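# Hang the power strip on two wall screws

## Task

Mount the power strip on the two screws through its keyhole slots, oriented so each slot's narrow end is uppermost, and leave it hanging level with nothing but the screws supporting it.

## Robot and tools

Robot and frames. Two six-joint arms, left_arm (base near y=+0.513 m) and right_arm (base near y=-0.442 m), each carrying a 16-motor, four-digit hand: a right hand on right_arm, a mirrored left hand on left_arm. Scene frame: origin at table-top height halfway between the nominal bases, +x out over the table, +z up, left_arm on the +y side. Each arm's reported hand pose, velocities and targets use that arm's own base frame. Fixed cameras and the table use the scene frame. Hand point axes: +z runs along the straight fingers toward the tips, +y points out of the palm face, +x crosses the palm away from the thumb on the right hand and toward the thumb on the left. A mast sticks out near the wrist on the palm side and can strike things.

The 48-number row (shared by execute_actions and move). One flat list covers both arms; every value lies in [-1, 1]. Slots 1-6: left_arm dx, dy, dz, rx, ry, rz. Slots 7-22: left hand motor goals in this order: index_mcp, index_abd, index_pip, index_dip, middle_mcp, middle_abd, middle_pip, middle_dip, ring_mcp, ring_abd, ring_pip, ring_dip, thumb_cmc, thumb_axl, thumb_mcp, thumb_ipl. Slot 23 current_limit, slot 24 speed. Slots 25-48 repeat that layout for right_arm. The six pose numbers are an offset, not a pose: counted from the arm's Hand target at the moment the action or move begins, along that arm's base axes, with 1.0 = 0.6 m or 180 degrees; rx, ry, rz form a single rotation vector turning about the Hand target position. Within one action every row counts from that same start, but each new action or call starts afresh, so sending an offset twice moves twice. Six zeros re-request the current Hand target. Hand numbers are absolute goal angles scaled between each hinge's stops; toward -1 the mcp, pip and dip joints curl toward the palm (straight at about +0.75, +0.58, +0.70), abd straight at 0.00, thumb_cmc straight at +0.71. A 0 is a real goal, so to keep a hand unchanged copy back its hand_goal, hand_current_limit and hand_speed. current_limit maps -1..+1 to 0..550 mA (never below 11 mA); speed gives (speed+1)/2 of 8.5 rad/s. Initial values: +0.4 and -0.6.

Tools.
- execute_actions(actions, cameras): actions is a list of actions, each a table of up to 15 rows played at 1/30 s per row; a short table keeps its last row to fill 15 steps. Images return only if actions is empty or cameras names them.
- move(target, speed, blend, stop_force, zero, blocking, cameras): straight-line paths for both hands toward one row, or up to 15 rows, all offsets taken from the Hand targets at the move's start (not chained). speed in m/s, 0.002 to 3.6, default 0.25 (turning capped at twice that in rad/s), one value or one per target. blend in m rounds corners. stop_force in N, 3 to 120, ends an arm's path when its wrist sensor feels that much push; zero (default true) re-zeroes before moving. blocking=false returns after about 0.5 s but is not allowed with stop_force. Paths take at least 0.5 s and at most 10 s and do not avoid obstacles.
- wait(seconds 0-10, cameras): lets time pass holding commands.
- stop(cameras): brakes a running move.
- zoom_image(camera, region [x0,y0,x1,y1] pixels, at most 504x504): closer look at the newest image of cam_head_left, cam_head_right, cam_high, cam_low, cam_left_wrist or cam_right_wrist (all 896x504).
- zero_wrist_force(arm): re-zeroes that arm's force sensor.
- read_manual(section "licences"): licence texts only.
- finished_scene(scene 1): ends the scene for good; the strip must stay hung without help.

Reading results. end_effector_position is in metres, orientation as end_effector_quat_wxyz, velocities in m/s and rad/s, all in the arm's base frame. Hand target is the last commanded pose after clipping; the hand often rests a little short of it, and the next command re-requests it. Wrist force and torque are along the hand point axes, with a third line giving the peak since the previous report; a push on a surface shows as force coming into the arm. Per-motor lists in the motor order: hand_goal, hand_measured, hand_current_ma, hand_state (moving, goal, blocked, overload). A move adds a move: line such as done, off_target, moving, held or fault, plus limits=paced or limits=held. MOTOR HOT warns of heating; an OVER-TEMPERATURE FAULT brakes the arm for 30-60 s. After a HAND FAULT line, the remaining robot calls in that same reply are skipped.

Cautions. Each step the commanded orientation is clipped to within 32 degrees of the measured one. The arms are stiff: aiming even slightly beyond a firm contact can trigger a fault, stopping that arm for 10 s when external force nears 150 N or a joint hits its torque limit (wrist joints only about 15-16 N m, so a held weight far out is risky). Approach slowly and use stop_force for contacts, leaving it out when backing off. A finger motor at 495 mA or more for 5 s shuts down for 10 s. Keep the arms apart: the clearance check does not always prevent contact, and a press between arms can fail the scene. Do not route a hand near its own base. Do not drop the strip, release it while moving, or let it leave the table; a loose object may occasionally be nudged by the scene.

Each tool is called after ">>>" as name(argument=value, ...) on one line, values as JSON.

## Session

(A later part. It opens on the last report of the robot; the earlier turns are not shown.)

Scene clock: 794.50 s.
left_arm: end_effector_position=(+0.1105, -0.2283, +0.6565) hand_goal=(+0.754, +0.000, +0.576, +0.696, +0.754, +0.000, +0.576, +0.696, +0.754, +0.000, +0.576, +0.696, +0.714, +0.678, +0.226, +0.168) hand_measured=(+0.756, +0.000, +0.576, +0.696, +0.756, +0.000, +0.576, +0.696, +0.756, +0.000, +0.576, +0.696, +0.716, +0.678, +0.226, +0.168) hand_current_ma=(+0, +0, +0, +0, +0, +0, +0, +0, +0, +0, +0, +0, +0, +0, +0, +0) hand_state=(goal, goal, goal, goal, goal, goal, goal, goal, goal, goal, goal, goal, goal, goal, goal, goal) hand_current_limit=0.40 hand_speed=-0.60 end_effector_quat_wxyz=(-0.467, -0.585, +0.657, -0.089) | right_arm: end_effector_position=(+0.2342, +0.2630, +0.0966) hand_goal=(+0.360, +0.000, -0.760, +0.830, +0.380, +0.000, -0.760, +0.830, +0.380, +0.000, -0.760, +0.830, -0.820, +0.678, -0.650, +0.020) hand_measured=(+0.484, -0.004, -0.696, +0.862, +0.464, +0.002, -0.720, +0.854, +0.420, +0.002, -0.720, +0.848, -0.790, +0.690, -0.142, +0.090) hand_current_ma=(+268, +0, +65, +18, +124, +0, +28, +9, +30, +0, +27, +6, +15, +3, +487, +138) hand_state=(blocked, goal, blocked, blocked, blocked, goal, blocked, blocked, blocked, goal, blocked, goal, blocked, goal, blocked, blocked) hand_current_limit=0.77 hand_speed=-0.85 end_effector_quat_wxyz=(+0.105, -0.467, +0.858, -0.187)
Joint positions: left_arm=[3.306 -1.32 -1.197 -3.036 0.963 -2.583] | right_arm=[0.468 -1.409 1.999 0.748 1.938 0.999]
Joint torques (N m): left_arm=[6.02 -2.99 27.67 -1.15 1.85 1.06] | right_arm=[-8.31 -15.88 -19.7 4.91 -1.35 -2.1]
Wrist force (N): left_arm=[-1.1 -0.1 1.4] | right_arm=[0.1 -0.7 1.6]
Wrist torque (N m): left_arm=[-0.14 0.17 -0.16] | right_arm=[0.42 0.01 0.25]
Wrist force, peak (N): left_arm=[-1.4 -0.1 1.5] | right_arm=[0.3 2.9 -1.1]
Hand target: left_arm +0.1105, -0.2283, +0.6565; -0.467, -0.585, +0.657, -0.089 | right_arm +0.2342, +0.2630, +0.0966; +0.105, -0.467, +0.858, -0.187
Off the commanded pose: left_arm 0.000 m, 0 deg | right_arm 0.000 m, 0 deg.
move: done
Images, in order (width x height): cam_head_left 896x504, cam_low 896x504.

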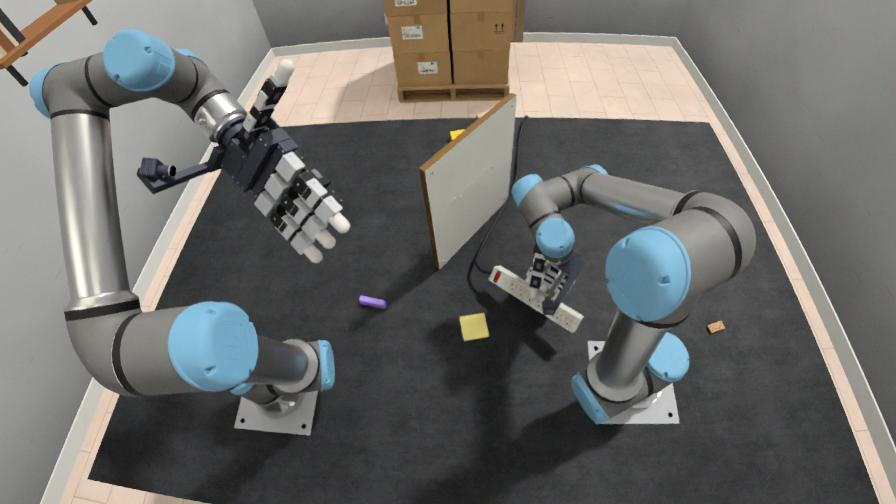

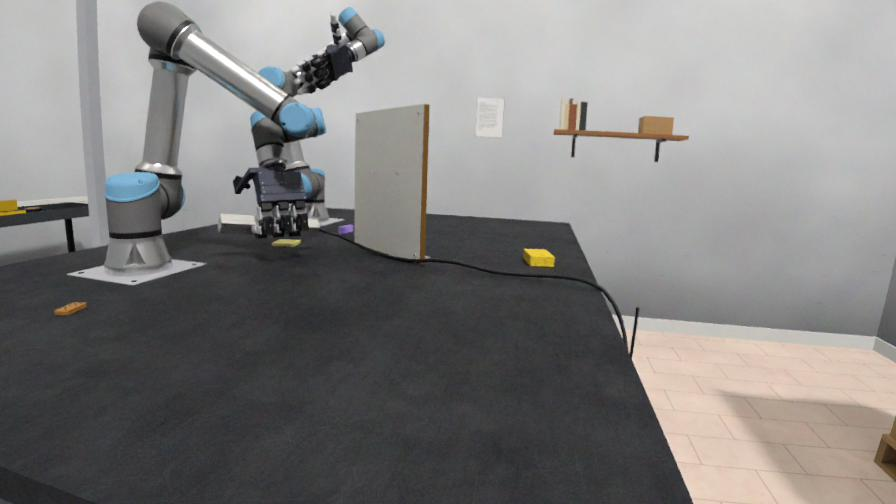

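>>> move(target=[0,0,0,0,0,0,0.754,0,0.576,0.696,0.754,0,0.576,0.696,0.754,0,0.576,0.696,0.714,0.678,0.226,0.168,0.4,-0.6,-0.16,0.04,0,0,0,-0.03,0.36,0,-0.76,0.83,0.36,0,-0.76,0.83,0.34,0,-0.76,0.83,-0.82,0.678,-0.65,0.02,0.77,-0.85], speed=0.1, cameras=["cam_low","cam_head_left","cam_high"])

Scene clock: 796.57 s.
left_arm: end_effector_position=(+0.1105, -0.2283, +0.6565) hand_goal=(+0.754, +0.000, +0.576, +0.696, +0.754, +0.000, +0.576, +0.696, +0.754, +0.000, +0.576, +0.696, +0.714, +0.678, +0.226, +0.168) hand_measured=(+0.756, +0.000, +0.576, +0.696, +0.756, +0.000, +0.576, +0.696, +0.756, +0.000, +0.576, +0.696, +0.716, +0.678, +0.226, +0.168) hand_current_ma=(+0, +0, +0, +0, +0, +0, +0, +0, +0, +0, +0, +0, +0, +0, +0, +0) hand_state=(goal, goal, goal, goal, goal, goal, goal, goal, goal, goal, goal, goal, goal, goal, goal, goal) hand_current_limit=0.40 hand_speed=-0.60 end_effector_quat_wxyz=(-0.467, -0.585, +0.657, -0.089) | right_arm: end_effector_position=(+0.1382, +0.2870, +0.0966) hand_goal=(+0.360, +0.000, -0.760, +0.830, +0.360, +0.000, -0.760, +0.830, +0.340, +0.000, -0.760, +0.830, -0.820, +0.678, -0.650, +0.020) hand_measured=(+0.366, -0.002, -0.752, +0.834, +0.404, -0.002, -0.750, +0.830, +0.346, +0.002, -0.752, +0.834, -0.802, +0.688, -0.402, +0.054) hand_current_ma=(+1, +0, +1, +0, +37, +0, +2, +0, +1, +0, +1, +0, +5, +3, +486, +34) hand_state=(goal, goal, goal, goal, blocked, goal, goal, goal, goal, goal, goal, goal, goal, goal, blocked, blocked) hand_current_limit=0.77 hand_speed=-0.85 end_effector_quat_wxyz=(+0.096, -0.426, +0.879, -0.192)
Joint positions: left_arm=[3.306 -1.32 -1.197 -3.036 0.963 -2.583] | right_arm=[0.741 -1.442 2.086 0.847 1.995 1.392]
Joint torques (N m): left_arm=[6.12 -2.49 27.12 -1.42 1.79 1.19] | right_arm=[10.77 -12.93 -18.55 4.81 2 1.39]
Wrist force (N): left_arm=[-1.2 -0.3 1.4] | right_arm=[0.4 -0.7 -0.8]
Wrist torque (N m): left_arm=[-0.15 0.18 -0.15] | right_arm=[0.22 -0.15 -0.09]
Wrist force, peak (N): left_arm=[-1.5 -0.1 1.5] | right_arm=[-0.2 -1.5 2.8]
Hand target: left_arm +0.1105, -0.2283, +0.6565; -0.467, -0.585, +0.657, -0.089 | right_arm +0.1382, +0.2870, +0.0966; +0.096, -0.426, +0.879, -0.192
Off the commanded pose: left_arm 0.000 m, 0 deg | right_arm 0.000 m, 0 deg.
move: done
Images, in order (width x height): cam_head_left 896x504, cam_high 896x504, cam_low 896x504.

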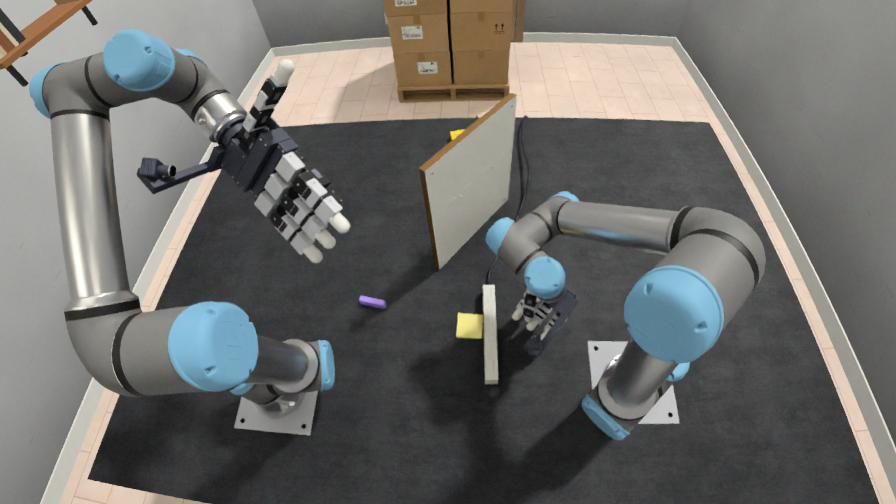

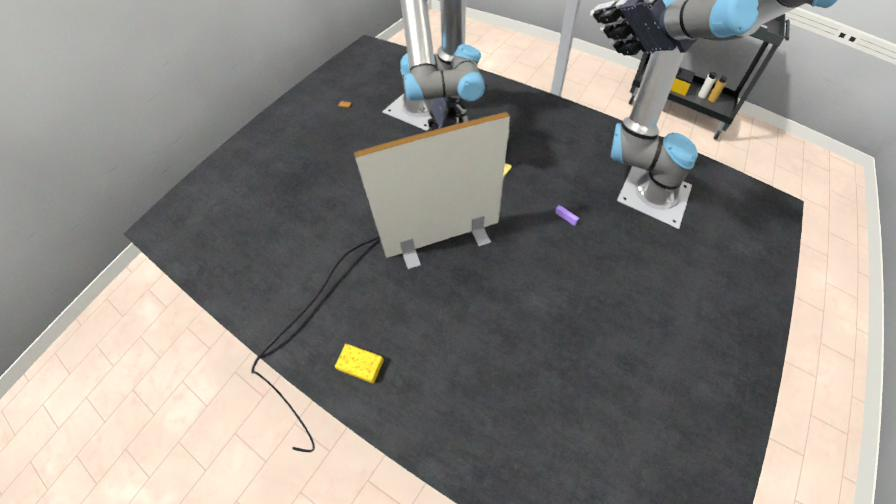

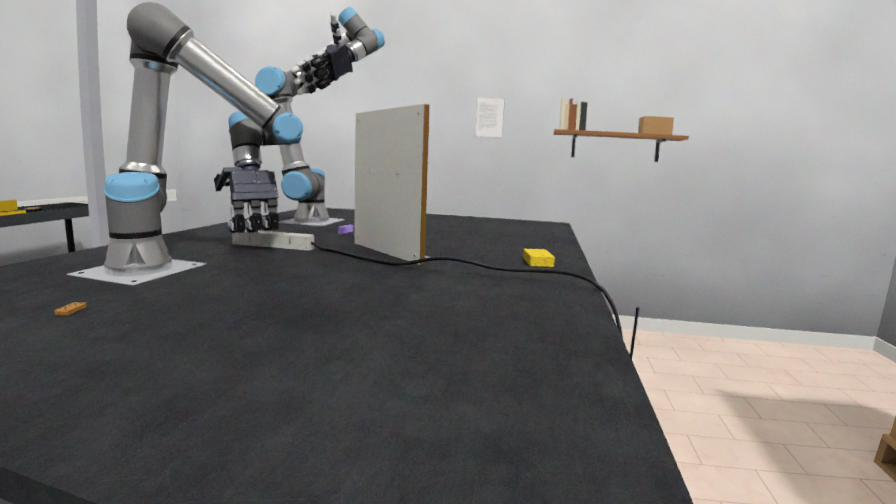

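>>> zoom_image(camera="cam_low", region=[210, 190, 350, 280])

>>> zoom_image(camera="cam_head_left", region=[430, 230, 600, 400])

Scaled by 3.600 from the camera's 896x504 image, which has a finer 1280x720 frame.

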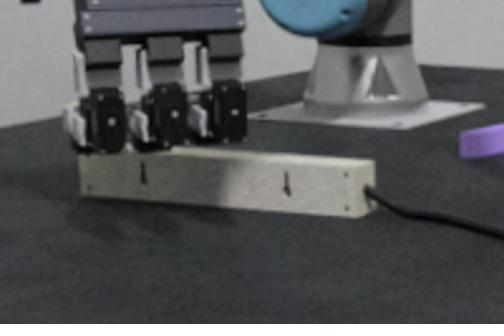

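Scaled by 2.965 from the camera's 896x504 image, which has a finer 1280x720 frame.

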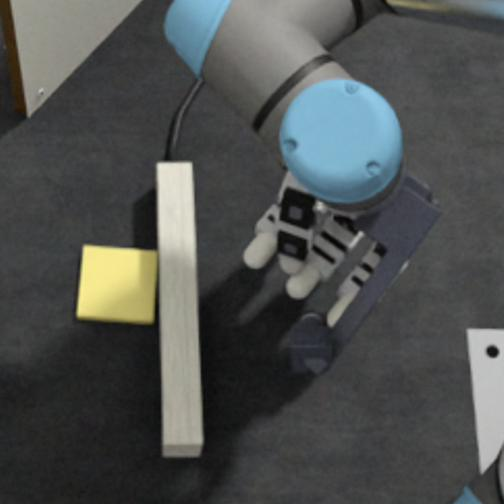

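>>> move(target=[[0,0,0,0,0,0,0.754,0,0.576,0.696,0.754,0,0.576,0.696,0.754,0,0.576,0.696,0.714,0.678,0.226,0.168,0.4,-0.6,0.02,-0.02,0.05,0,0,0,0.7,0,-0.74,0.84,0.7,0,-0.74,0.84,0.7,0,-0.74,0.84,-0.82,0.678,0.5,0.0,0.5,-0.5],[0,0,0,0,0,0,0.754,0,0.576,0.696,0.754,0,0.576,0.696,0.754,0,0.576,0.696,0.714,0.678,0.226,0.168,0.4,-0.6,0.02,-0.02,0.26,0.0863,0.1089,0,0.7,0,-0.74,0.84,0.7,0,-0.74,0.84,0.7,0,-0.74,0.84,-0.82,0.678,0.5,0.0,0.5,-0.5]], speed=0.4, cameras=[])

>>> move(target=[0,0,0,0,0,0,0.754,0,0.576,0.696,0.754,0,0.576,0.696,0.754,0,0.576,0.696,0.714,0.678,0.226,0.168,0.4,-0.6,-0.02,0.12,0,0,0,0.7539,0.46,0,-0.74,0.84,0.46,0,-0.74,0.84,0.46,0,-0.74,0.84,-0.82,0.678,0.6,0.0,0.5,-0.5], speed=0.6, cameras=["cam_low","cam_head_left"])

>>> zoom_image(camera="cam_low", region=[210, 190, 350, 280])

Scene clock: 801.47 s.
left_arm: end_effector_position=(+0.1105, -0.2283, +0.6565) hand_goal=(+0.754, +0.000, +0.576, +0.696, +0.754, +0.000, +0.576, +0.696, +0.754, +0.000, +0.576, +0.696, +0.714, +0.678, +0.226, +0.168) hand_measured=(+0.756, +0.000, +0.576, +0.696, +0.756, +0.000, +0.576, +0.696, +0.756, +0.000, +0.576, +0.696, +0.716, +0.678, +0.226, +0.168) hand_current_ma=(+0, +0, +0, +0, +0, +0, +0, +0, +0, +0, +0, +0, +0, +0, +0, +0) hand_state=(goal, goal, goal, goal, goal, goal, goal, goal, goal, goal, goal, goal, goal, goal, goal, goal) hand_current_limit=0.40 hand_speed=-0.60 end_effector_quat_wxyz=(-0.467, -0.585, +0.657, -0.089) | right_arm: end_effector_position=(+0.1502, +0.2750, +0.2526) hand_goal=(+0.700, +0.000, -0.740, +0.840, +0.700, +0.000, -0.740, +0.840, +0.700, +0.000, -0.740, +0.840, -0.820, +0.678, +0.500, +0.000) hand_measured=(+0.700, -0.002, -0.740, +0.838, +0.700, -0.002, -0.740, +0.838, +0.700, +0.002, -0.740, +0.838, -0.818, +0.680, +0.490, +0.000) hand_current_ma=(+0, +0, +0, +0, +0, +0, +0, +0, +0, +0, +0, +0, +0, +0, -3, +0) hand_state=(goal, goal, goal, goal, goal, goal, goal, goal, goal, goal, goal, goal, goal, goal, goal, goal) hand_current_limit=0.50 hand_speed=-0.50 end_effector_quat_wxyz=(+0.002, -0.435, +0.900, +0.003)
Joint positions: left_arm=[3.306 -1.32 -1.197 -3.036 0.963 -2.583] | right_arm=[0.302 -1.628 1.899 1.298 1.564 0.972]
Joint torques (N m): left_arm=[5.49 -2.95 26.88 -1.25 1.78 1.05] | right_arm=[-8.31 -8.25 -21.4 5.21 -1.72 -1.63]
Wrist force (N): left_arm=[-1.3 -0.1 1.3] | right_arm=[0.0 -0.9 -0.7]
Wrist torque (N m): left_arm=[-0.11 0.20 -0.17] | right_arm=[0.23 -0.13 -0.13]
Wrist force, peak (N): left_arm=[-1.6 -0.1 1.4] | right_arm=[1.2 -2.9 -0.6]
Hand target: left_arm +0.1105, -0.2283, +0.6565; -0.467, -0.585, +0.657, -0.089 | right_arm +0.1502, +0.2750, +0.2526; +0.001, -0.435, +0.900, +0.003
Off the commanded pose: left_arm 0.000 m, 0 deg | right_arm 0.000 m, 0 deg.
move: done
No camera images: "cameras" was empty.

Scene clock: 804.27 s.
left_arm: end_effector_position=(+0.1105, -0.2283, +0.6565) hand_goal=(+0.754, +0.000, +0.576, +0.696, +0.754, +0.000, +0.576, +0.696, +0.754, +0.000, +0.576, +0.696, +0.714, +0.678, +0.226, +0.168) hand_measured=(+0.756, +0.000, +0.576, +0.696, +0.756, +0.000, +0.576, +0.696, +0.756, +0.000, +0.576, +0.696, +0.716, +0.678, +0.226, +0.168) hand_current_ma=(+0, +0, +0, +0, +0, +0, +0, +0, +0, +0, +0, +0, +0, +0, +0, +0) hand_state=(goal, goal, goal, goal, goal, goal, goal, goal, goal, goal, goal, goal, goal, goal, goal, goal) hand_current_limit=0.40 hand_speed=-0.60 end_effector_quat_wxyz=(-0.467, -0.585, +0.657, -0.089) | right_arm: end_effector_position=(+0.1382, +0.3470, +0.2526) hand_goal=(+0.460, +0.000, -0.740, +0.840, +0.460, +0.000, -0.740, +0.840, +0.460, +0.000, -0.740, +0.840, -0.820, +0.678, +0.600, +0.000) hand_measured=(+0.470, -0.002, -0.740, +0.838, +0.470, -0.002, -0.740, +0.838, +0.470, +0.002, -0.740, +0.838, -0.818, +0.680, +0.590, +0.000) hand_current_ma=(+2, +0, +0, +0, +2, +0, +0, +0, +2, +0, +0, +0, +0, +0, -3, +0) hand_state=(goal, goal, goal, goal, goal, goal, goal, goal, goal, goal, goal, goal, goal, goal, goal, goal) hand_current_limit=0.50 hand_speed=-0.50 end_effector_quat_wxyz=(+0.003, +0.998, +0.064, -0.003)
Joint positions: left_arm=[3.306 -1.32 -1.197 -3.036 0.963 -2.583] | right_arm=[0.944 -1.194 1.391 1.381 1.57 -0.755]
Joint torques (N m): left_arm=[6.47 -2.9 27.55 -1.34 1.77 1.08] | right_arm=[10.46 -41.51 -9.22 5.01 -1.07 -1.86]
Wrist force (N): left_arm=[-1.3 -0.2 1.1] | right_arm=[0.4 -0.9 -0.4]
Wrist torque (N m): left_arm=[-0.12 0.20 -0.17] | right_arm=[0.21 -0.19 -0.10]
Wrist force, peak (N): left_arm=[-1.5 -0.5 1.5] | right_arm=[0.2 -1.4 -0.7]
Hand target: left_arm +0.1105, -0.2283, +0.6565; -0.467, -0.585, +0.657, -0.089 | right_arm +0.1382, +0.3470, +0.2526; +0.003, +0.998, +0.064, -0.003
Off the commanded pose: left_arm 0.000 m, 0 deg | right_arm 0.000 m, 0 deg.
move: done
Images, in order (width x height): cam_head_left 896x504, cam_low 896x504.

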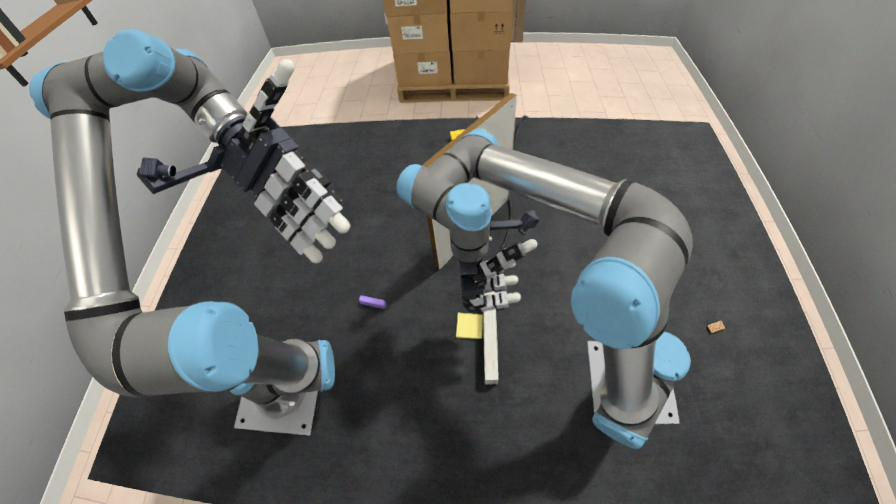

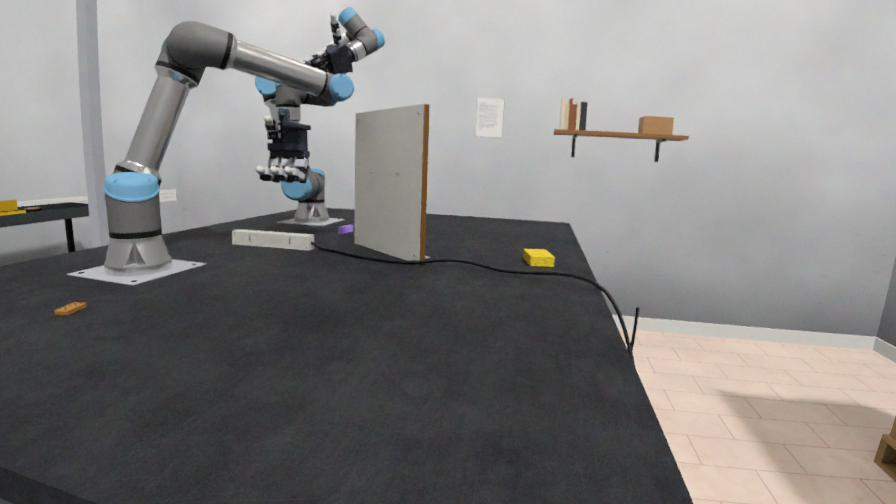

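Scaled by 3.600 from the camera's 896x504 image, which has a finer 1280x720 frame.

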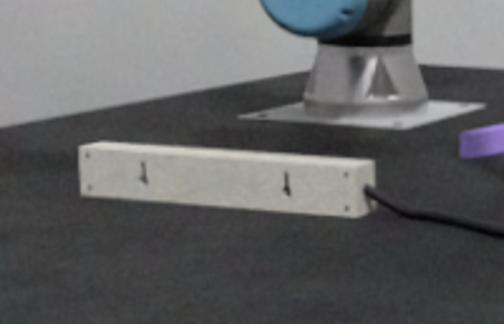

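>>> execute_actions(actions=[], cameras=["cam_low","cam_head_right"])

Scene clock: 805.50 s.
left_arm: end_effector_position=(+0.1105, -0.2283, +0.6565) hand_goal=(+0.754, +0.000, +0.576, +0.696, +0.754, +0.000, +0.576, +0.696, +0.754, +0.000, +0.576, +0.696, +0.714, +0.678, +0.226, +0.168) hand_measured=(+0.756, +0.000, +0.576, +0.696, +0.756, +0.000, +0.576, +0.696, +0.756, +0.000, +0.576, +0.696, +0.716, +0.678, +0.226, +0.168) hand_current_ma=(+0, +0, +0, +0, +0, +0, +0, +0, +0, +0, +0, +0, +0, +0, +0, +0) hand_state=(goal, goal, goal, goal, goal, goal, goal, goal, goal, goal, goal, goal, goal, goal, goal, goal) hand_current_limit=0.40 hand_speed=-0.60 end_effector_quat_wxyz=(-0.467, -0.585, +0.657, -0.089) | right_arm: end_effector_position=(+0.1382, +0.3470, +0.2526) hand_goal=(+0.460, +0.000, -0.740, +0.840, +0.460, +0.000, -0.740, +0.840, +0.460, +0.000, -0.740, +0.840, -0.820, +0.678, +0.600, +0.000) hand_measured=(+0.470, -0.002, -0.740, +0.838, +0.470, -0.002, -0.740, +0.838, +0.470, +0.002, -0.740, +0.838, -0.818, +0.680, +0.590, +0.000) hand_current_ma=(+2, +0, +0, +0, +2, +0, +0, +0, +2, +0, +0, +0, +0, +0, -3, +0) hand_state=(goal, goal, goal, goal, goal, goal, goal, goal, goal, goal, goal, goal, goal, goal, goal, goal) hand_current_limit=0.50 hand_speed=-0.50 end_effector_quat_wxyz=(+0.003, +0.998, +0.064, -0.003)
Joint positions: left_arm=[3.306 -1.32 -1.197 -3.036 0.963 -2.583] | right_arm=[0.944 -1.194 1.391 1.381 1.57 -0.755]
Joint velocities: within noise
Joint torques (N m): left_arm=[5.92 -2.99 27.05 -1.43 1.77 0.93] | right_arm=[10.99 -41.85 -9.48 5.14 -0.93 -1.76]
Wrist force (N): left_arm=[-1.4 0.1 1.2] | right_arm=[0.3 -1.1 -0.5]
Wrist torque (N m): left_arm=[-0.09 0.21 -0.19] | right_arm=[0.20 -0.18 -0.11]
Wrist force, peak (N): left_arm=[-1.5 0.0 1.4] | right_arm=[0.2 -1.3 -0.7]
Hand target: left_arm +0.1105, -0.2283, +0.6565; -0.467, -0.585, +0.657, -0.089 | right_arm +0.1382, +0.3470, +0.2526; +0.003, +0.998, +0.064, -0.003
Off the commanded pose: left_arm 0.000 m, 0 deg | right_arm 0.000 m, 0 deg.
Images, in order (width x height): cam_head_right 896x504, cam_low 896x504.

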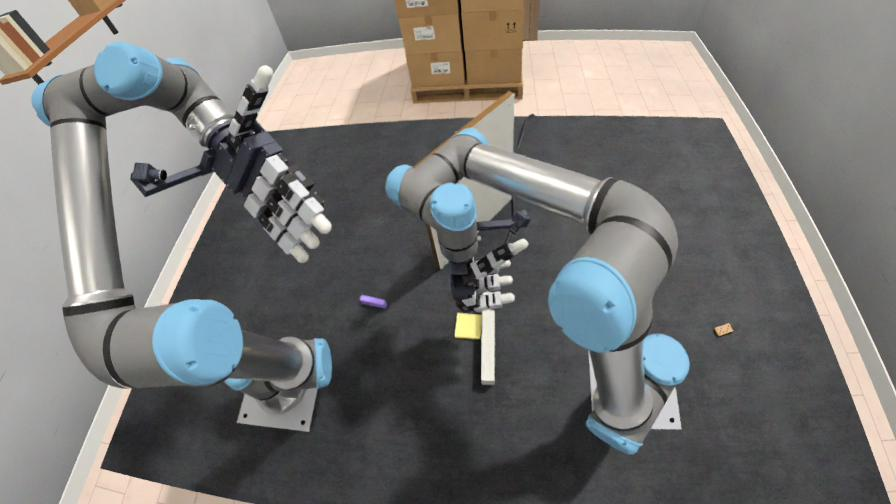

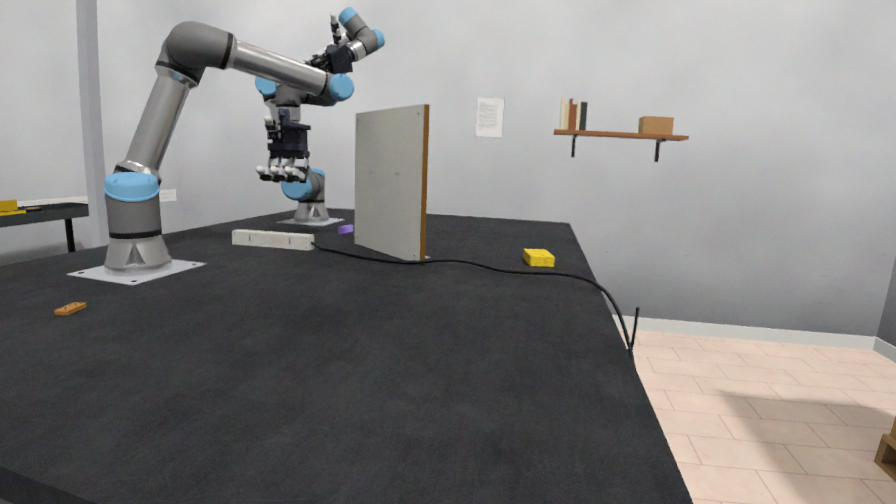

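>>> move(target=[[0,0,0,0,0,0,0.754,0,0.576,0.696,0.754,0,0.576,0.696,0.754,0,0.576,0.696,0.714,0.678,0.226,0.168,0.4,-0.6,-0.04,0.0028,-0.17,0.3858,0.0494,0,0.46,0,-0.74,0.84,0.46,0,-0.74,0.84,0.46,0,-0.74,0.84,-0.82,0.678,0.6,0.0,0.5,-0.5],[0,0,0,0,0,0,0.754,0,0.576,0.696,0.754,0,0.576,0.696,0.754,0,0.576,0.696,0.714,0.678,0.226,0.168,0.4,-0.6,-0.04,0.0028,-0.254,0.3858,0.0494,0,0.46,0,-0.74,0.84,0.46,0,-0.74,0.84,0.46,0,-0.74,0.84,-0.82,0.678,0.6,0.0,0.5,-0.5]], speed=[0.3,0.12], cameras=["cam_low","cam_head_right"])

Scene clock: 810.43 s.
left_arm: end_effector_position=(+0.1105, -0.2283, +0.6565) hand_goal=(+0.754, +0.000, +0.576, +0.696, +0.754, +0.000, +0.576, +0.696, +0.754, +0.000, +0.576, +0.696, +0.714, +0.678, +0.226, +0.168) hand_measured=(+0.756, +0.000, +0.576, +0.696, +0.756, +0.000, +0.576, +0.696, +0.756, +0.000, +0.576, +0.696, +0.716, +0.678, +0.226, +0.168) hand_current_ma=(+0, +0, +0, +0, +0, +0, +0, +0, +0, +0, +0, +0, +0, +0, +0, +0) hand_state=(goal, goal, goal, goal, goal, goal, goal, goal, goal, goal, goal, goal, goal, goal, goal, goal) hand_current_limit=0.40 hand_speed=-0.60 end_effector_quat_wxyz=(-0.467, -0.585, +0.657, -0.089) | right_arm: end_effector_position=(+0.1141, +0.3486, +0.1002) hand_goal=(+0.460, +0.000, -0.740, +0.840, +0.460, +0.000, -0.740, +0.840, +0.460, +0.000, -0.740, +0.840, -0.820, +0.678, +0.600, +0.000) hand_measured=(+0.458, -0.002, -0.740, +0.838, +0.458, -0.002, -0.740, +0.838, +0.458, +0.002, -0.740, +0.838, -0.818, +0.680, +0.590, +0.000) hand_current_ma=(+0, +0, +0, +0, +0, +0, +0, +0, +0, +0, +0, +0, +0, +0, -2, +0) hand_state=(goal, goal, goal, goal, goal, goal, goal, goal, goal, goal, goal, goal, goal, goal, goal, goal) hand_current_limit=0.50 hand_speed=-0.50 end_effector_quat_wxyz=(-0.570, +0.819, +0.054, -0.039)
Joint positions: left_arm=[3.306 -1.32 -1.197 -3.036 0.963 -2.583] | right_arm=[0.193 -1.457 2.367 0.502 0.359 -1.399]
Joint torques (N m): left_arm=[5.59 -3.14 27.09 -1.29 1.69 1.07] | right_arm=[11.04 -9.08 -14.24 0.13 0.19 1.35]
Wrist force (N): left_arm=[-1.3 -0.2 1.3] | right_arm=[0.2 -0.5 -2.2]
Wrist torque (N m): left_arm=[-0.14 0.18 -0.16] | right_arm=[0.16 0.07 0.16]
Wrist force, peak (N): left_arm=[-1.7 0.0 1.3] | right_arm=[0.3 -1.2 -2.4]
Hand target: left_arm +0.1105, -0.2283, +0.6565; -0.467, -0.585, +0.657, -0.089 | right_arm +0.1142, +0.3487, +0.1002; -0.570, +0.819, +0.054, -0.039
Off the commanded pose: left_arm 0.000 m, 0 deg | right_arm 0.000 m, 0 deg.
move: done
Images, in order (width x height): cam_head_right 896x504, cam_low 896x504.

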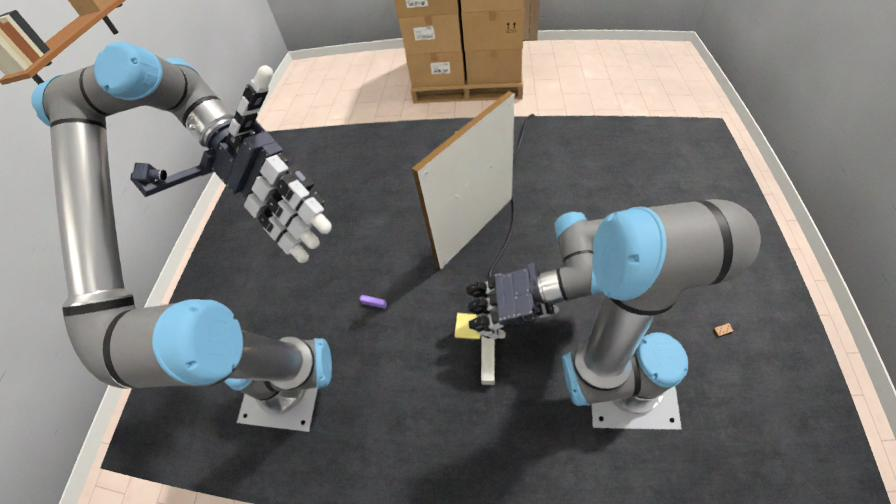

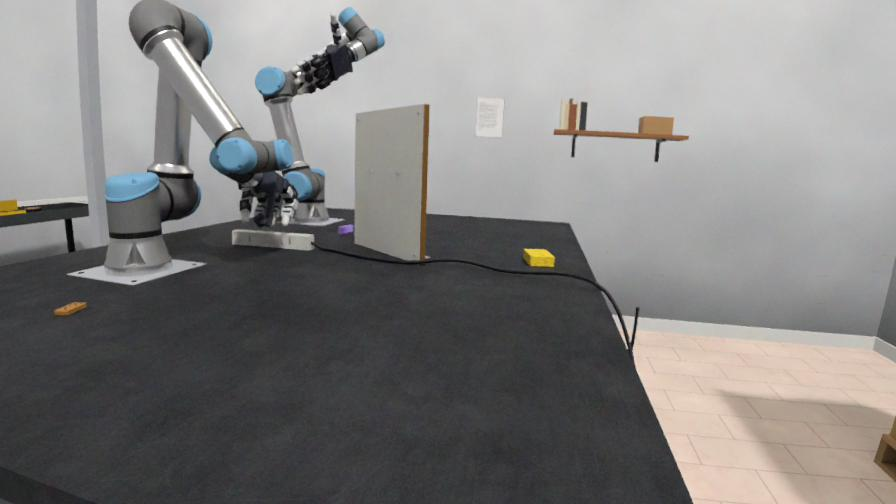

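>>> zoom_image(camera="cam_head_right", region=[420, 260, 560, 400])

>>> zoom_image(camera="cam_low", region=[200, 170, 360, 260])

Scaled by 3.600 from the camera's 896x504 image, which has a finer 1280x720 frame.

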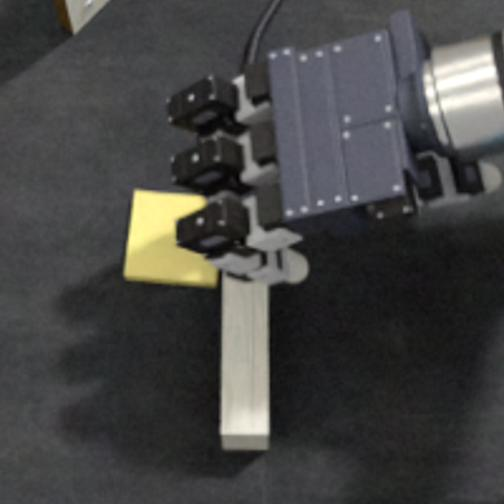

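Scaled by 3.150 from the camera's 896x504 image, which has a finer 1280x720 frame.

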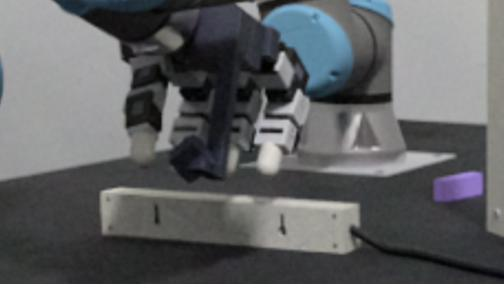

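>>> move(target=[0,0,0,0,0,0,0.754,0,0.576,0.696,0.754,0,0.576,0.696,0.754,0,0.576,0.696,0.714,0.678,0.226,0.168,0.4,-0.6,0,0,-0.0533,0,0,0,0.46,0,-0.74,0.84,0.46,0,-0.74,0.84,0.46,0,-0.74,0.84,-0.82,0.678,0.6,0.0,0.5,-0.5], speed=0.03, stop_force=4, cameras=["cam_low"])

Scene clock: 813.03 s.
left_arm: end_effector_position=(+0.1105, -0.2283, +0.6565) hand_goal=(+0.754, +0.000, +0.576, +0.696, +0.754, +0.000, +0.576, +0.696, +0.754, +0.000, +0.576, +0.696, +0.714, +0.678, +0.226, +0.168) hand_measured=(+0.756, +0.000, +0.576, +0.696, +0.756, +0.000, +0.576, +0.696, +0.756, +0.000, +0.576, +0.696, +0.716, +0.678, +0.226, +0.168) hand_current_ma=(+0, +0, +0, +0, +0, +0, +0, +0, +0, +0, +0, +0, +0, +0, +0, +0) hand_state=(goal, goal, goal, goal, goal, goal, goal, goal, goal, goal, goal, goal, goal, goal, goal, goal) hand_current_limit=0.40 hand_speed=-0.60 end_effector_quat_wxyz=(-0.467, -0.585, +0.657, -0.089) | right_arm: end_effector_position=(+0.1142, +0.3487, +0.0682) hand_goal=(+0.460, +0.000, -0.740, +0.840, +0.460, +0.000, -0.740, +0.840, +0.460, +0.000, -0.740, +0.840, -0.820, +0.678, +0.600, +0.000) hand_measured=(+0.458, -0.002, -0.740, +0.838, +0.458, -0.002, -0.740, +0.838, +0.458, +0.002, -0.740, +0.838, -0.818, +0.680, +0.590, +0.000) hand_current_ma=(+0, +0, +0, +0, +0, +0, +0, +0, +0, +0, +0, +0, +0, +0, -2, +0) hand_state=(goal, goal, goal, goal, goal, goal, goal, goal, goal, goal, goal, goal, goal, goal, goal, goal) hand_current_limit=0.50 hand_speed=-0.50 end_effector_quat_wxyz=(-0.570, +0.819, +0.054, -0.039)
Joint positions: left_arm=[3.306 -1.32 -1.197 -3.036 0.963 -2.583] | right_arm=[0.193 -1.368 2.393 0.385 0.359 -1.398]
Joint torques (N m): left_arm=[5.56 -3.71 27.02 -1.48 1.82 1.08] | right_arm=[9.69 -10.08 -0.77 0.23 0.05 1.31]
Wrist force (N): left_arm=[-1.4 0.0 1.1] | right_arm=[0.1 -0.5 -2.1]
Wrist torque (N m): left_arm=[-0.08 0.20 -0.18] | right_arm=[0.16 0.08 0.16]
Wrist force, peak (N): left_arm=[-1.4 -0.2 1.5] | right_arm=[0.2 -0.8 -2.4]
Hand target: left_arm +0.1105, -0.2283, +0.6565; -0.467, -0.585, +0.657, -0.089 | right_arm +0.1142, +0.3487, +0.0682; -0.570, +0.819, +0.054, -0.039
Off the commanded pose: left_arm 0.000 m, 0 deg | right_arm 0.000 m, 0 deg.
move: done
Images, in order (width x height): cam_low 896x504.

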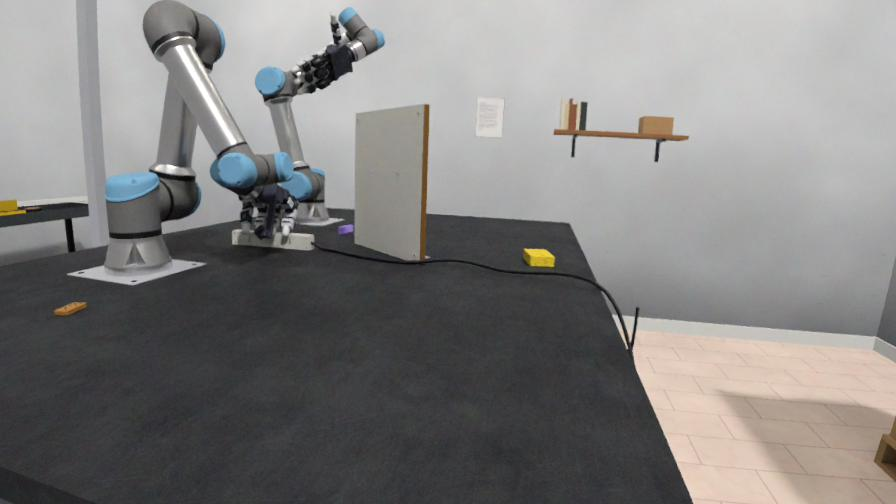

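>>> zoom_image(camera="cam_low", region=[200, 170, 360, 260])

Scaled by 3.150 from the camera's 896x504 image, which has a finer 1280x720 frame.

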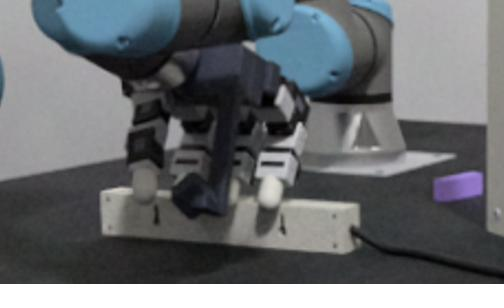

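>>> wait(seconds=0.1, cameras=["cam_head_right","cam_head_left","cam_high","cam_right_wrist"])

>>> zoom_image(camera="cam_head_left", region=[420, 240, 560, 400])

>>> zoom_image(camera="cam_head_right", region=[420, 260, 560, 400])

Scene clock: 813.63 s.
left_arm: end_effector_position=(+0.1105, -0.2283, +0.6565) hand_goal=(+0.754, +0.000, +0.576, +0.696, +0.754, +0.000, +0.576, +0.696, +0.754, +0.000, +0.576, +0.696, +0.714, +0.678, +0.226, +0.168) hand_measured=(+0.756, +0.000, +0.576, +0.696, +0.756, +0.000, +0.576, +0.696, +0.756, +0.000, +0.576, +0.696, +0.716, +0.678, +0.226, +0.168) hand_current_ma=(+0, +0, +0, +0, +0, +0, +0, +0, +0, +0, +0, +0, +0, +0, +0, +0) hand_state=(goal, goal, goal, goal, goal, goal, goal, goal, goal, goal, goal, goal, goal, goal, goal, goal) hand_current_limit=0.40 hand_speed=-0.60 end_effector_quat_wxyz=(-0.467, -0.585, +0.657, -0.089) | right_arm: end_effector_position=(+0.1142, +0.3487, +0.0682) hand_goal=(+0.460, +0.000, -0.740, +0.840, +0.460, +0.000, -0.740, +0.840, +0.460, +0.000, -0.740, +0.840, -0.820, +0.678, +0.600, +0.000) hand_measured=(+0.458, -0.002, -0.740, +0.838, +0.458, -0.002, -0.740, +0.838, +0.458, +0.002, -0.740, +0.838, -0.818, +0.680, +0.590, +0.000) hand_current_ma=(+0, +0, +0, +0, +0, +0, +0, +0, +0, +0, +0, +0, +0, +0, -2, +0) hand_state=(goal, goal, goal, goal, goal, goal, goal, goal, goal, goal, goal, goal, goal, goal, goal, goal) hand_current_limit=0.50 hand_speed=-0.50 end_effector_quat_wxyz=(-0.570, +0.819, +0.054, -0.039)
Joint positions: left_arm=[3.306 -1.32 -1.197 -3.036 0.963 -2.583] | right_arm=[0.193 -1.368 2.393 0.385 0.359 -1.398]
Joint torques (N m): left_arm=[5.73 -3.8 26.97 -1.37 1.79 1.19] | right_arm=[10.39 -10.03 -0.35 0.26 0.06 1.38]
Wrist force (N): left_arm=[-1.3 -0.2 1.4] | right_arm=[-0.1 -0.4 -2.2]
Wrist torque (N m): left_arm=[-0.15 0.20 -0.17] | right_arm=[0.18 0.11 0.15]
Wrist force, peak (N): left_arm=[-1.6 -0.2 1.2] | right_arm=[0.2 -0.5 -2.4]
Hand target: left_arm +0.1105, -0.2283, +0.6565; -0.467, -0.585, +0.657, -0.089 | right_arm +0.1142, +0.3487, +0.0682; -0.570, +0.819, +0.054, -0.039
Off the commanded pose: left_arm 0.000 m, 0 deg | right_arm 0.000 m, 0 deg.
wait: 0.10 s; at rest from the start
camera_calibration:
cam_right_wrist: T_world_to_cam=[[-0.745068, -0.320117, -0.585148, 0.267579], [-0.35502, -0.552361, 0.754226, 0.13471], [-0.564654, 0.76969, 0.297899, -0.096729], [0, 0, 0, 1]] pos_world=[0.192571, 0.234516, 0.0837876]
Images, in order (width x height): cam_head_left 896x504, cam_head_right 896x504, cam_high 896x504, cam_right_wrist 896x504.

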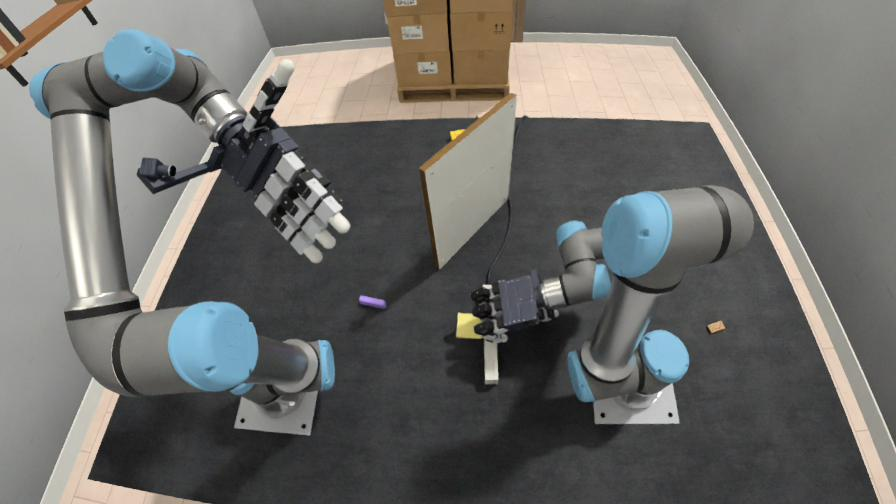

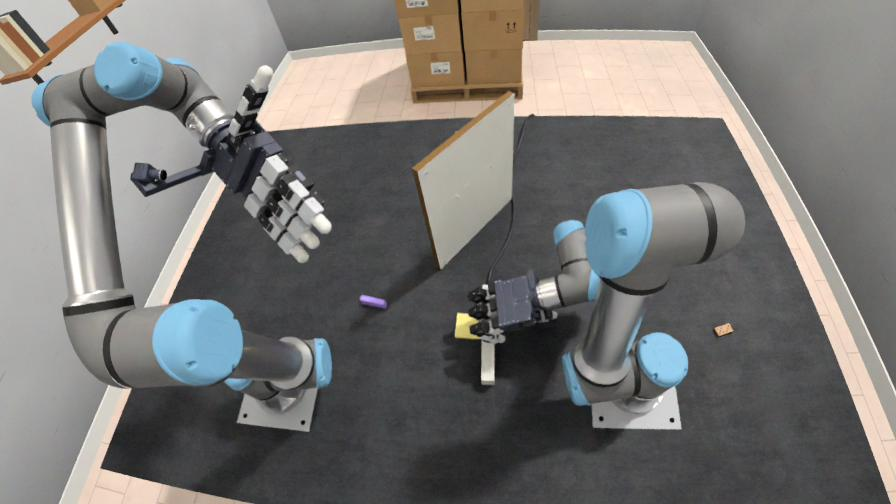

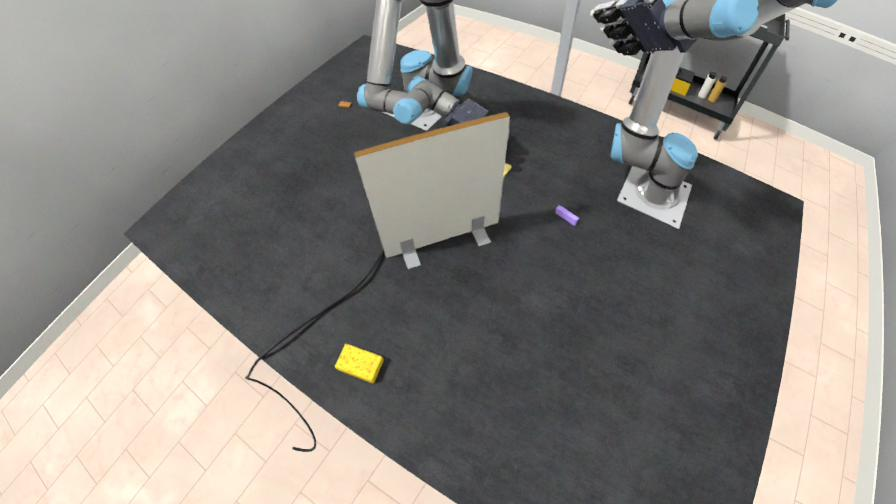

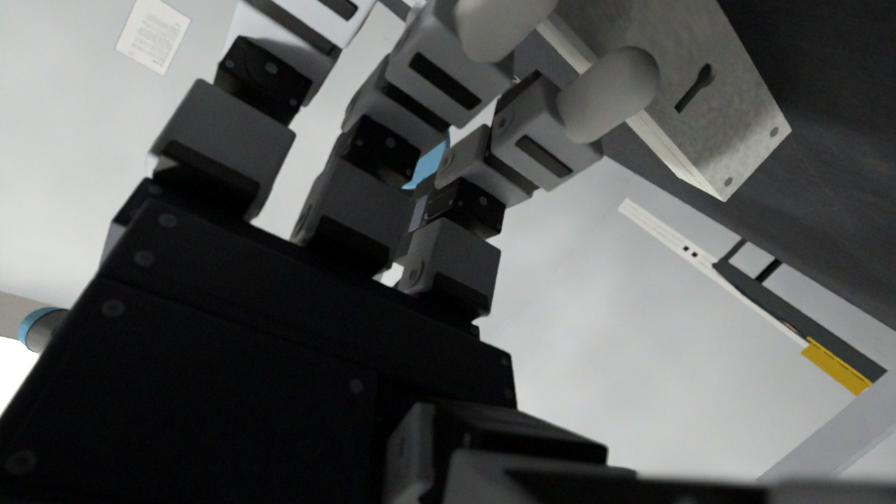

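Scaled by 3.150 from the camera's 896x504 image, which has a finer 1280x720 frame.

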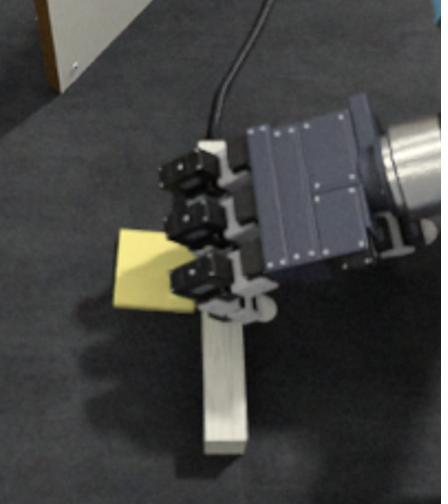

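Scaled by 3.600 from the camera's 896x504 image, which has a finer 1280x720 frame.

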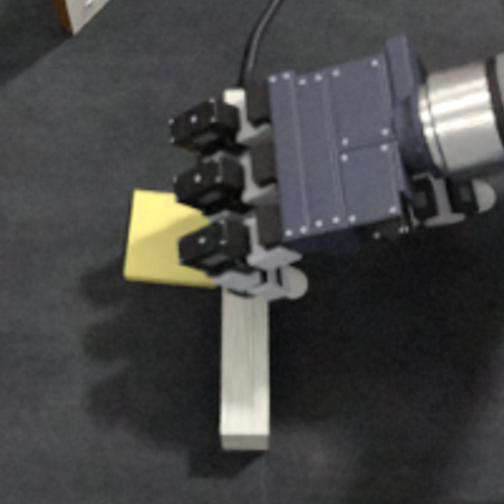

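>>> move(target=[[0,0,0,0,0,0,0.754,0,0.576,0.696,0.754,0,0.576,0.696,0.754,0,0.576,0.696,0.714,0.678,0.226,0.168,0.4,-0.6,0,0,0.0367,0,0,0,0.46,0,-0.74,0.84,0.46,0,-0.74,0.84,0.46,0,-0.74,0.84,-0.82,0.678,0.6,0.0,0.5,-0.5],[0,0,0,0,0,0,0.754,0,0.576,0.696,0.754,0,0.576,0.696,0.754,0,0.576,0.696,0.714,0.678,0.226,0.168,0.4,-0.6,-0.0167,0.035,0.0367,0,0,-0.011,0.46,0,-0.74,0.84,0.46,0,-0.74,0.84,0.46,0,-0.74,0.84,-0.82,0.678,0.6,0.0,0.5,-0.5]], speed=0.12)

>>> move(target=[0,0,0,0,0,0,0.754,0,0.576,0.696,0.754,0,0.576,0.696,0.754,0,0.576,0.696,0.714,0.678,0.226,0.168,0.4,-0.6,0,0,-0.04,0,0,0,0.46,0,-0.74,0.84,0.46,0,-0.74,0.84,0.46,0,-0.74,0.84,-0.82,0.678,0.6,0.0,0.5,-0.5], speed=0.03, stop_force=3.5, cameras=["cam_low","cam_head_right"])

Scene clock: 817.13 s.
left_arm: end_effector_position=(+0.1105, -0.2283, +0.6565) hand_goal=(+0.754, +0.000, +0.576, +0.696, +0.754, +0.000, +0.576, +0.696, +0.754, +0.000, +0.576, +0.696, +0.714, +0.678, +0.226, +0.168) hand_measured=(+0.756, +0.000, +0.576, +0.696, +0.756, +0.000, +0.576, +0.696, +0.756, +0.000, +0.576, +0.696, +0.716, +0.678, +0.226, +0.168) hand_current_ma=(+0, +0, +0, +0, +0, +0, +0, +0, +0, +0, +0, +0, +0, +0, +0, +0) hand_state=(goal, goal, goal, goal, goal, goal, goal, goal, goal, goal, goal, goal, goal, goal, goal, goal) hand_current_limit=0.40 hand_speed=-0.60 end_effector_quat_wxyz=(-0.467, -0.585, +0.657, -0.089) | right_arm: end_effector_position=(+0.1042, +0.3697, +0.0902) hand_goal=(+0.460, +0.000, -0.740, +0.840, +0.460, +0.000, -0.740, +0.840, +0.460, +0.000, -0.740, +0.840, -0.820, +0.678, +0.600, +0.000) hand_measured=(+0.458, -0.002, -0.740, +0.838, +0.458, -0.002, -0.740, +0.838, +0.458, +0.002, -0.740, +0.838, -0.818, +0.680, +0.592, +0.000) hand_current_ma=(+0, +0, +0, +0, +0, +0, +0, +0, +0, +0, +0, +0, +0, +0, -2, +0) hand_state=(goal, goal, goal, goal, goal, goal, goal, goal, goal, goal, goal, goal, goal, goal, goal, goal) hand_current_limit=0.50 hand_speed=-0.50 end_effector_quat_wxyz=(-0.571, +0.820, +0.040, -0.029)
Joint positions: left_arm=[3.306 -1.32 -1.197 -3.036 0.963 -2.583] | right_arm=[0.312 -1.533 2.358 0.226 0.41 -1.011]
Joint torques (N m): left_arm=[5.89 -3 26.92 -1.48 1.81 1.09] | right_arm=[10.96 -21.56 -4.09 -0.31 0.37 1.62]
Wrist force (N): left_arm=[-1.4 -0.2 1.2] | right_arm=[0.2 -0.4 -2.3]
Wrist torque (N m): left_arm=[-0.11 0.20 -0.17] | right_arm=[0.17 0.07 0.06]
Wrist force, peak (N): left_arm=[-1.5 -0.2 1.5] | right_arm=[0.2 -0.4 -2.7]
Hand target: left_arm +0.1105, -0.2283, +0.6565; -0.467, -0.585, +0.657, -0.089 | right_arm +0.1041, +0.3697, +0.0902; -0.571, +0.820, +0.040, -0.029
Off the commanded pose: left_arm 0.000 m, 0 deg | right_arm 0.000 m, 0 deg.
move: done

Scene clock: 818.83 s.
left_arm: end_effector_position=(+0.1105, -0.2283, +0.6565) hand_goal=(+0.754, +0.000, +0.576, +0.696, +0.754, +0.000, +0.576, +0.696, +0.754, +0.000, +0.576, +0.696, +0.714, +0.678, +0.226, +0.168) hand_measured=(+0.756, +0.000, +0.576, +0.696, +0.756, +0.000, +0.576, +0.696, +0.756, +0.000, +0.576, +0.696, +0.716, +0.678, +0.226, +0.168) hand_current_ma=(+0, +0, +0, +0, +0, +0, +0, +0, +0, +0, +0, +0, +0, +0, +0, +0) hand_state=(goal, goal, goal, goal, goal, goal, goal, goal, goal, goal, goal, goal, goal, goal, goal, goal) hand_current_limit=0.40 hand_speed=-0.60 end_effector_quat_wxyz=(-0.467, -0.585, +0.657, -0.089) | right_arm: end_effector_position=(+0.1041, +0.3695, +0.0732) hand_goal=(+0.460, +0.000, -0.740, +0.840, +0.460, +0.000, -0.740, +0.840, +0.460, +0.000, -0.740, +0.840, -0.820, +0.678, +0.600, +0.000) hand_measured=(+0.460, -0.002, -0.746, +0.836, +0.458, -0.002, -0.742, +0.838, +0.456, +0.002, -0.740, +0.838, -0.818, +0.680, +0.592, +0.000) hand_current_ma=(+0, +0, +0, +0, +0, +0, +0, +0, +0, +0, +0, +0, +0, +0, -2, +0) hand_state=(goal, goal, goal, goal, goal, goal, goal, goal, goal, goal, goal, goal, goal, goal, goal, goal) hand_current_limit=0.50 hand_speed=-0.50 end_effector_quat_wxyz=(-0.571, +0.820, +0.040, -0.029)
Joint positions: left_arm=[3.306 -1.32 -1.197 -3.036 0.963 -2.583] | right_arm=[0.311 -1.489 2.377 0.164 0.41 -1.012]
Joint torques (N m): left_arm=[6.23 -2.55 26.88 -1.39 1.7 1.1] | right_arm=[0.91 -22.1 -15.88 4.14 0.21 -0.11]
Wrist force (N): left_arm=[-1.4 -0.3 1.2] | right_arm=[0.2 -1.3 -2.5]
Wrist torque (N m): left_arm=[-0.14 0.21 -0.17] | right_arm=[0.18 0.10 0.06]
Wrist force, peak (N): left_arm=[-1.4 -0.2 1.6] | right_arm=[1.3 -8.3 -3.0]
Hand target: left_arm +0.1105, -0.2283, +0.6565; -0.467, -0.585, +0.657, -0.089 | right_arm +0.1041, +0.3695, +0.0732; -0.571, +0.820, +0.040, -0.029 (not the last commanded pose)
Off the commanded pose: left_arm 0.000 m, 0 deg | right_arm 0.007 m, 0 deg.
move: contact (right_arm)
Images, in order (width x height): cam_head_right 896x504, cam_low 896x504.

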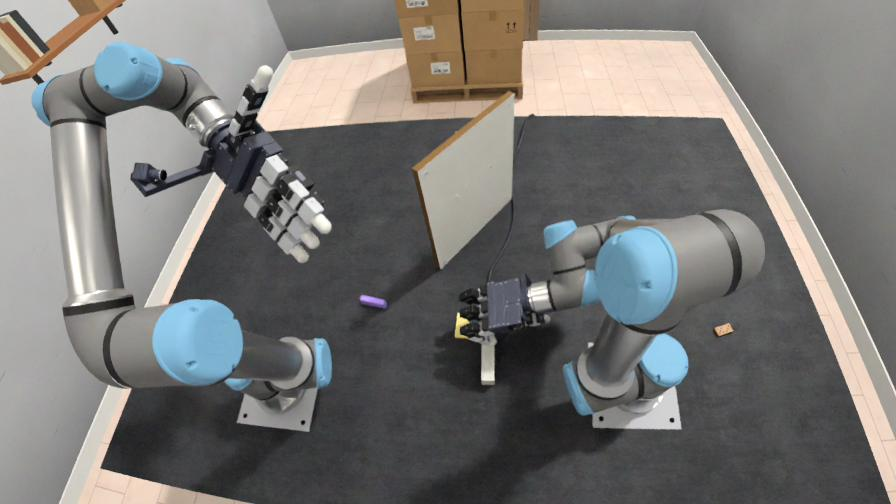

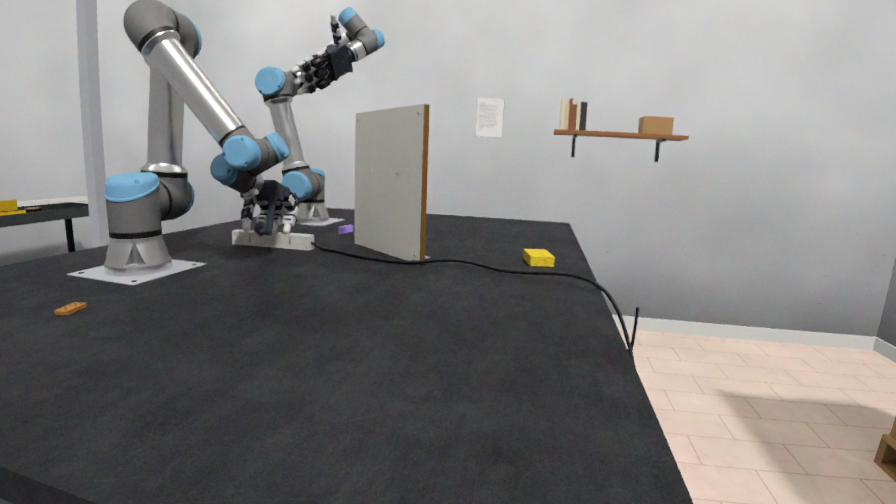

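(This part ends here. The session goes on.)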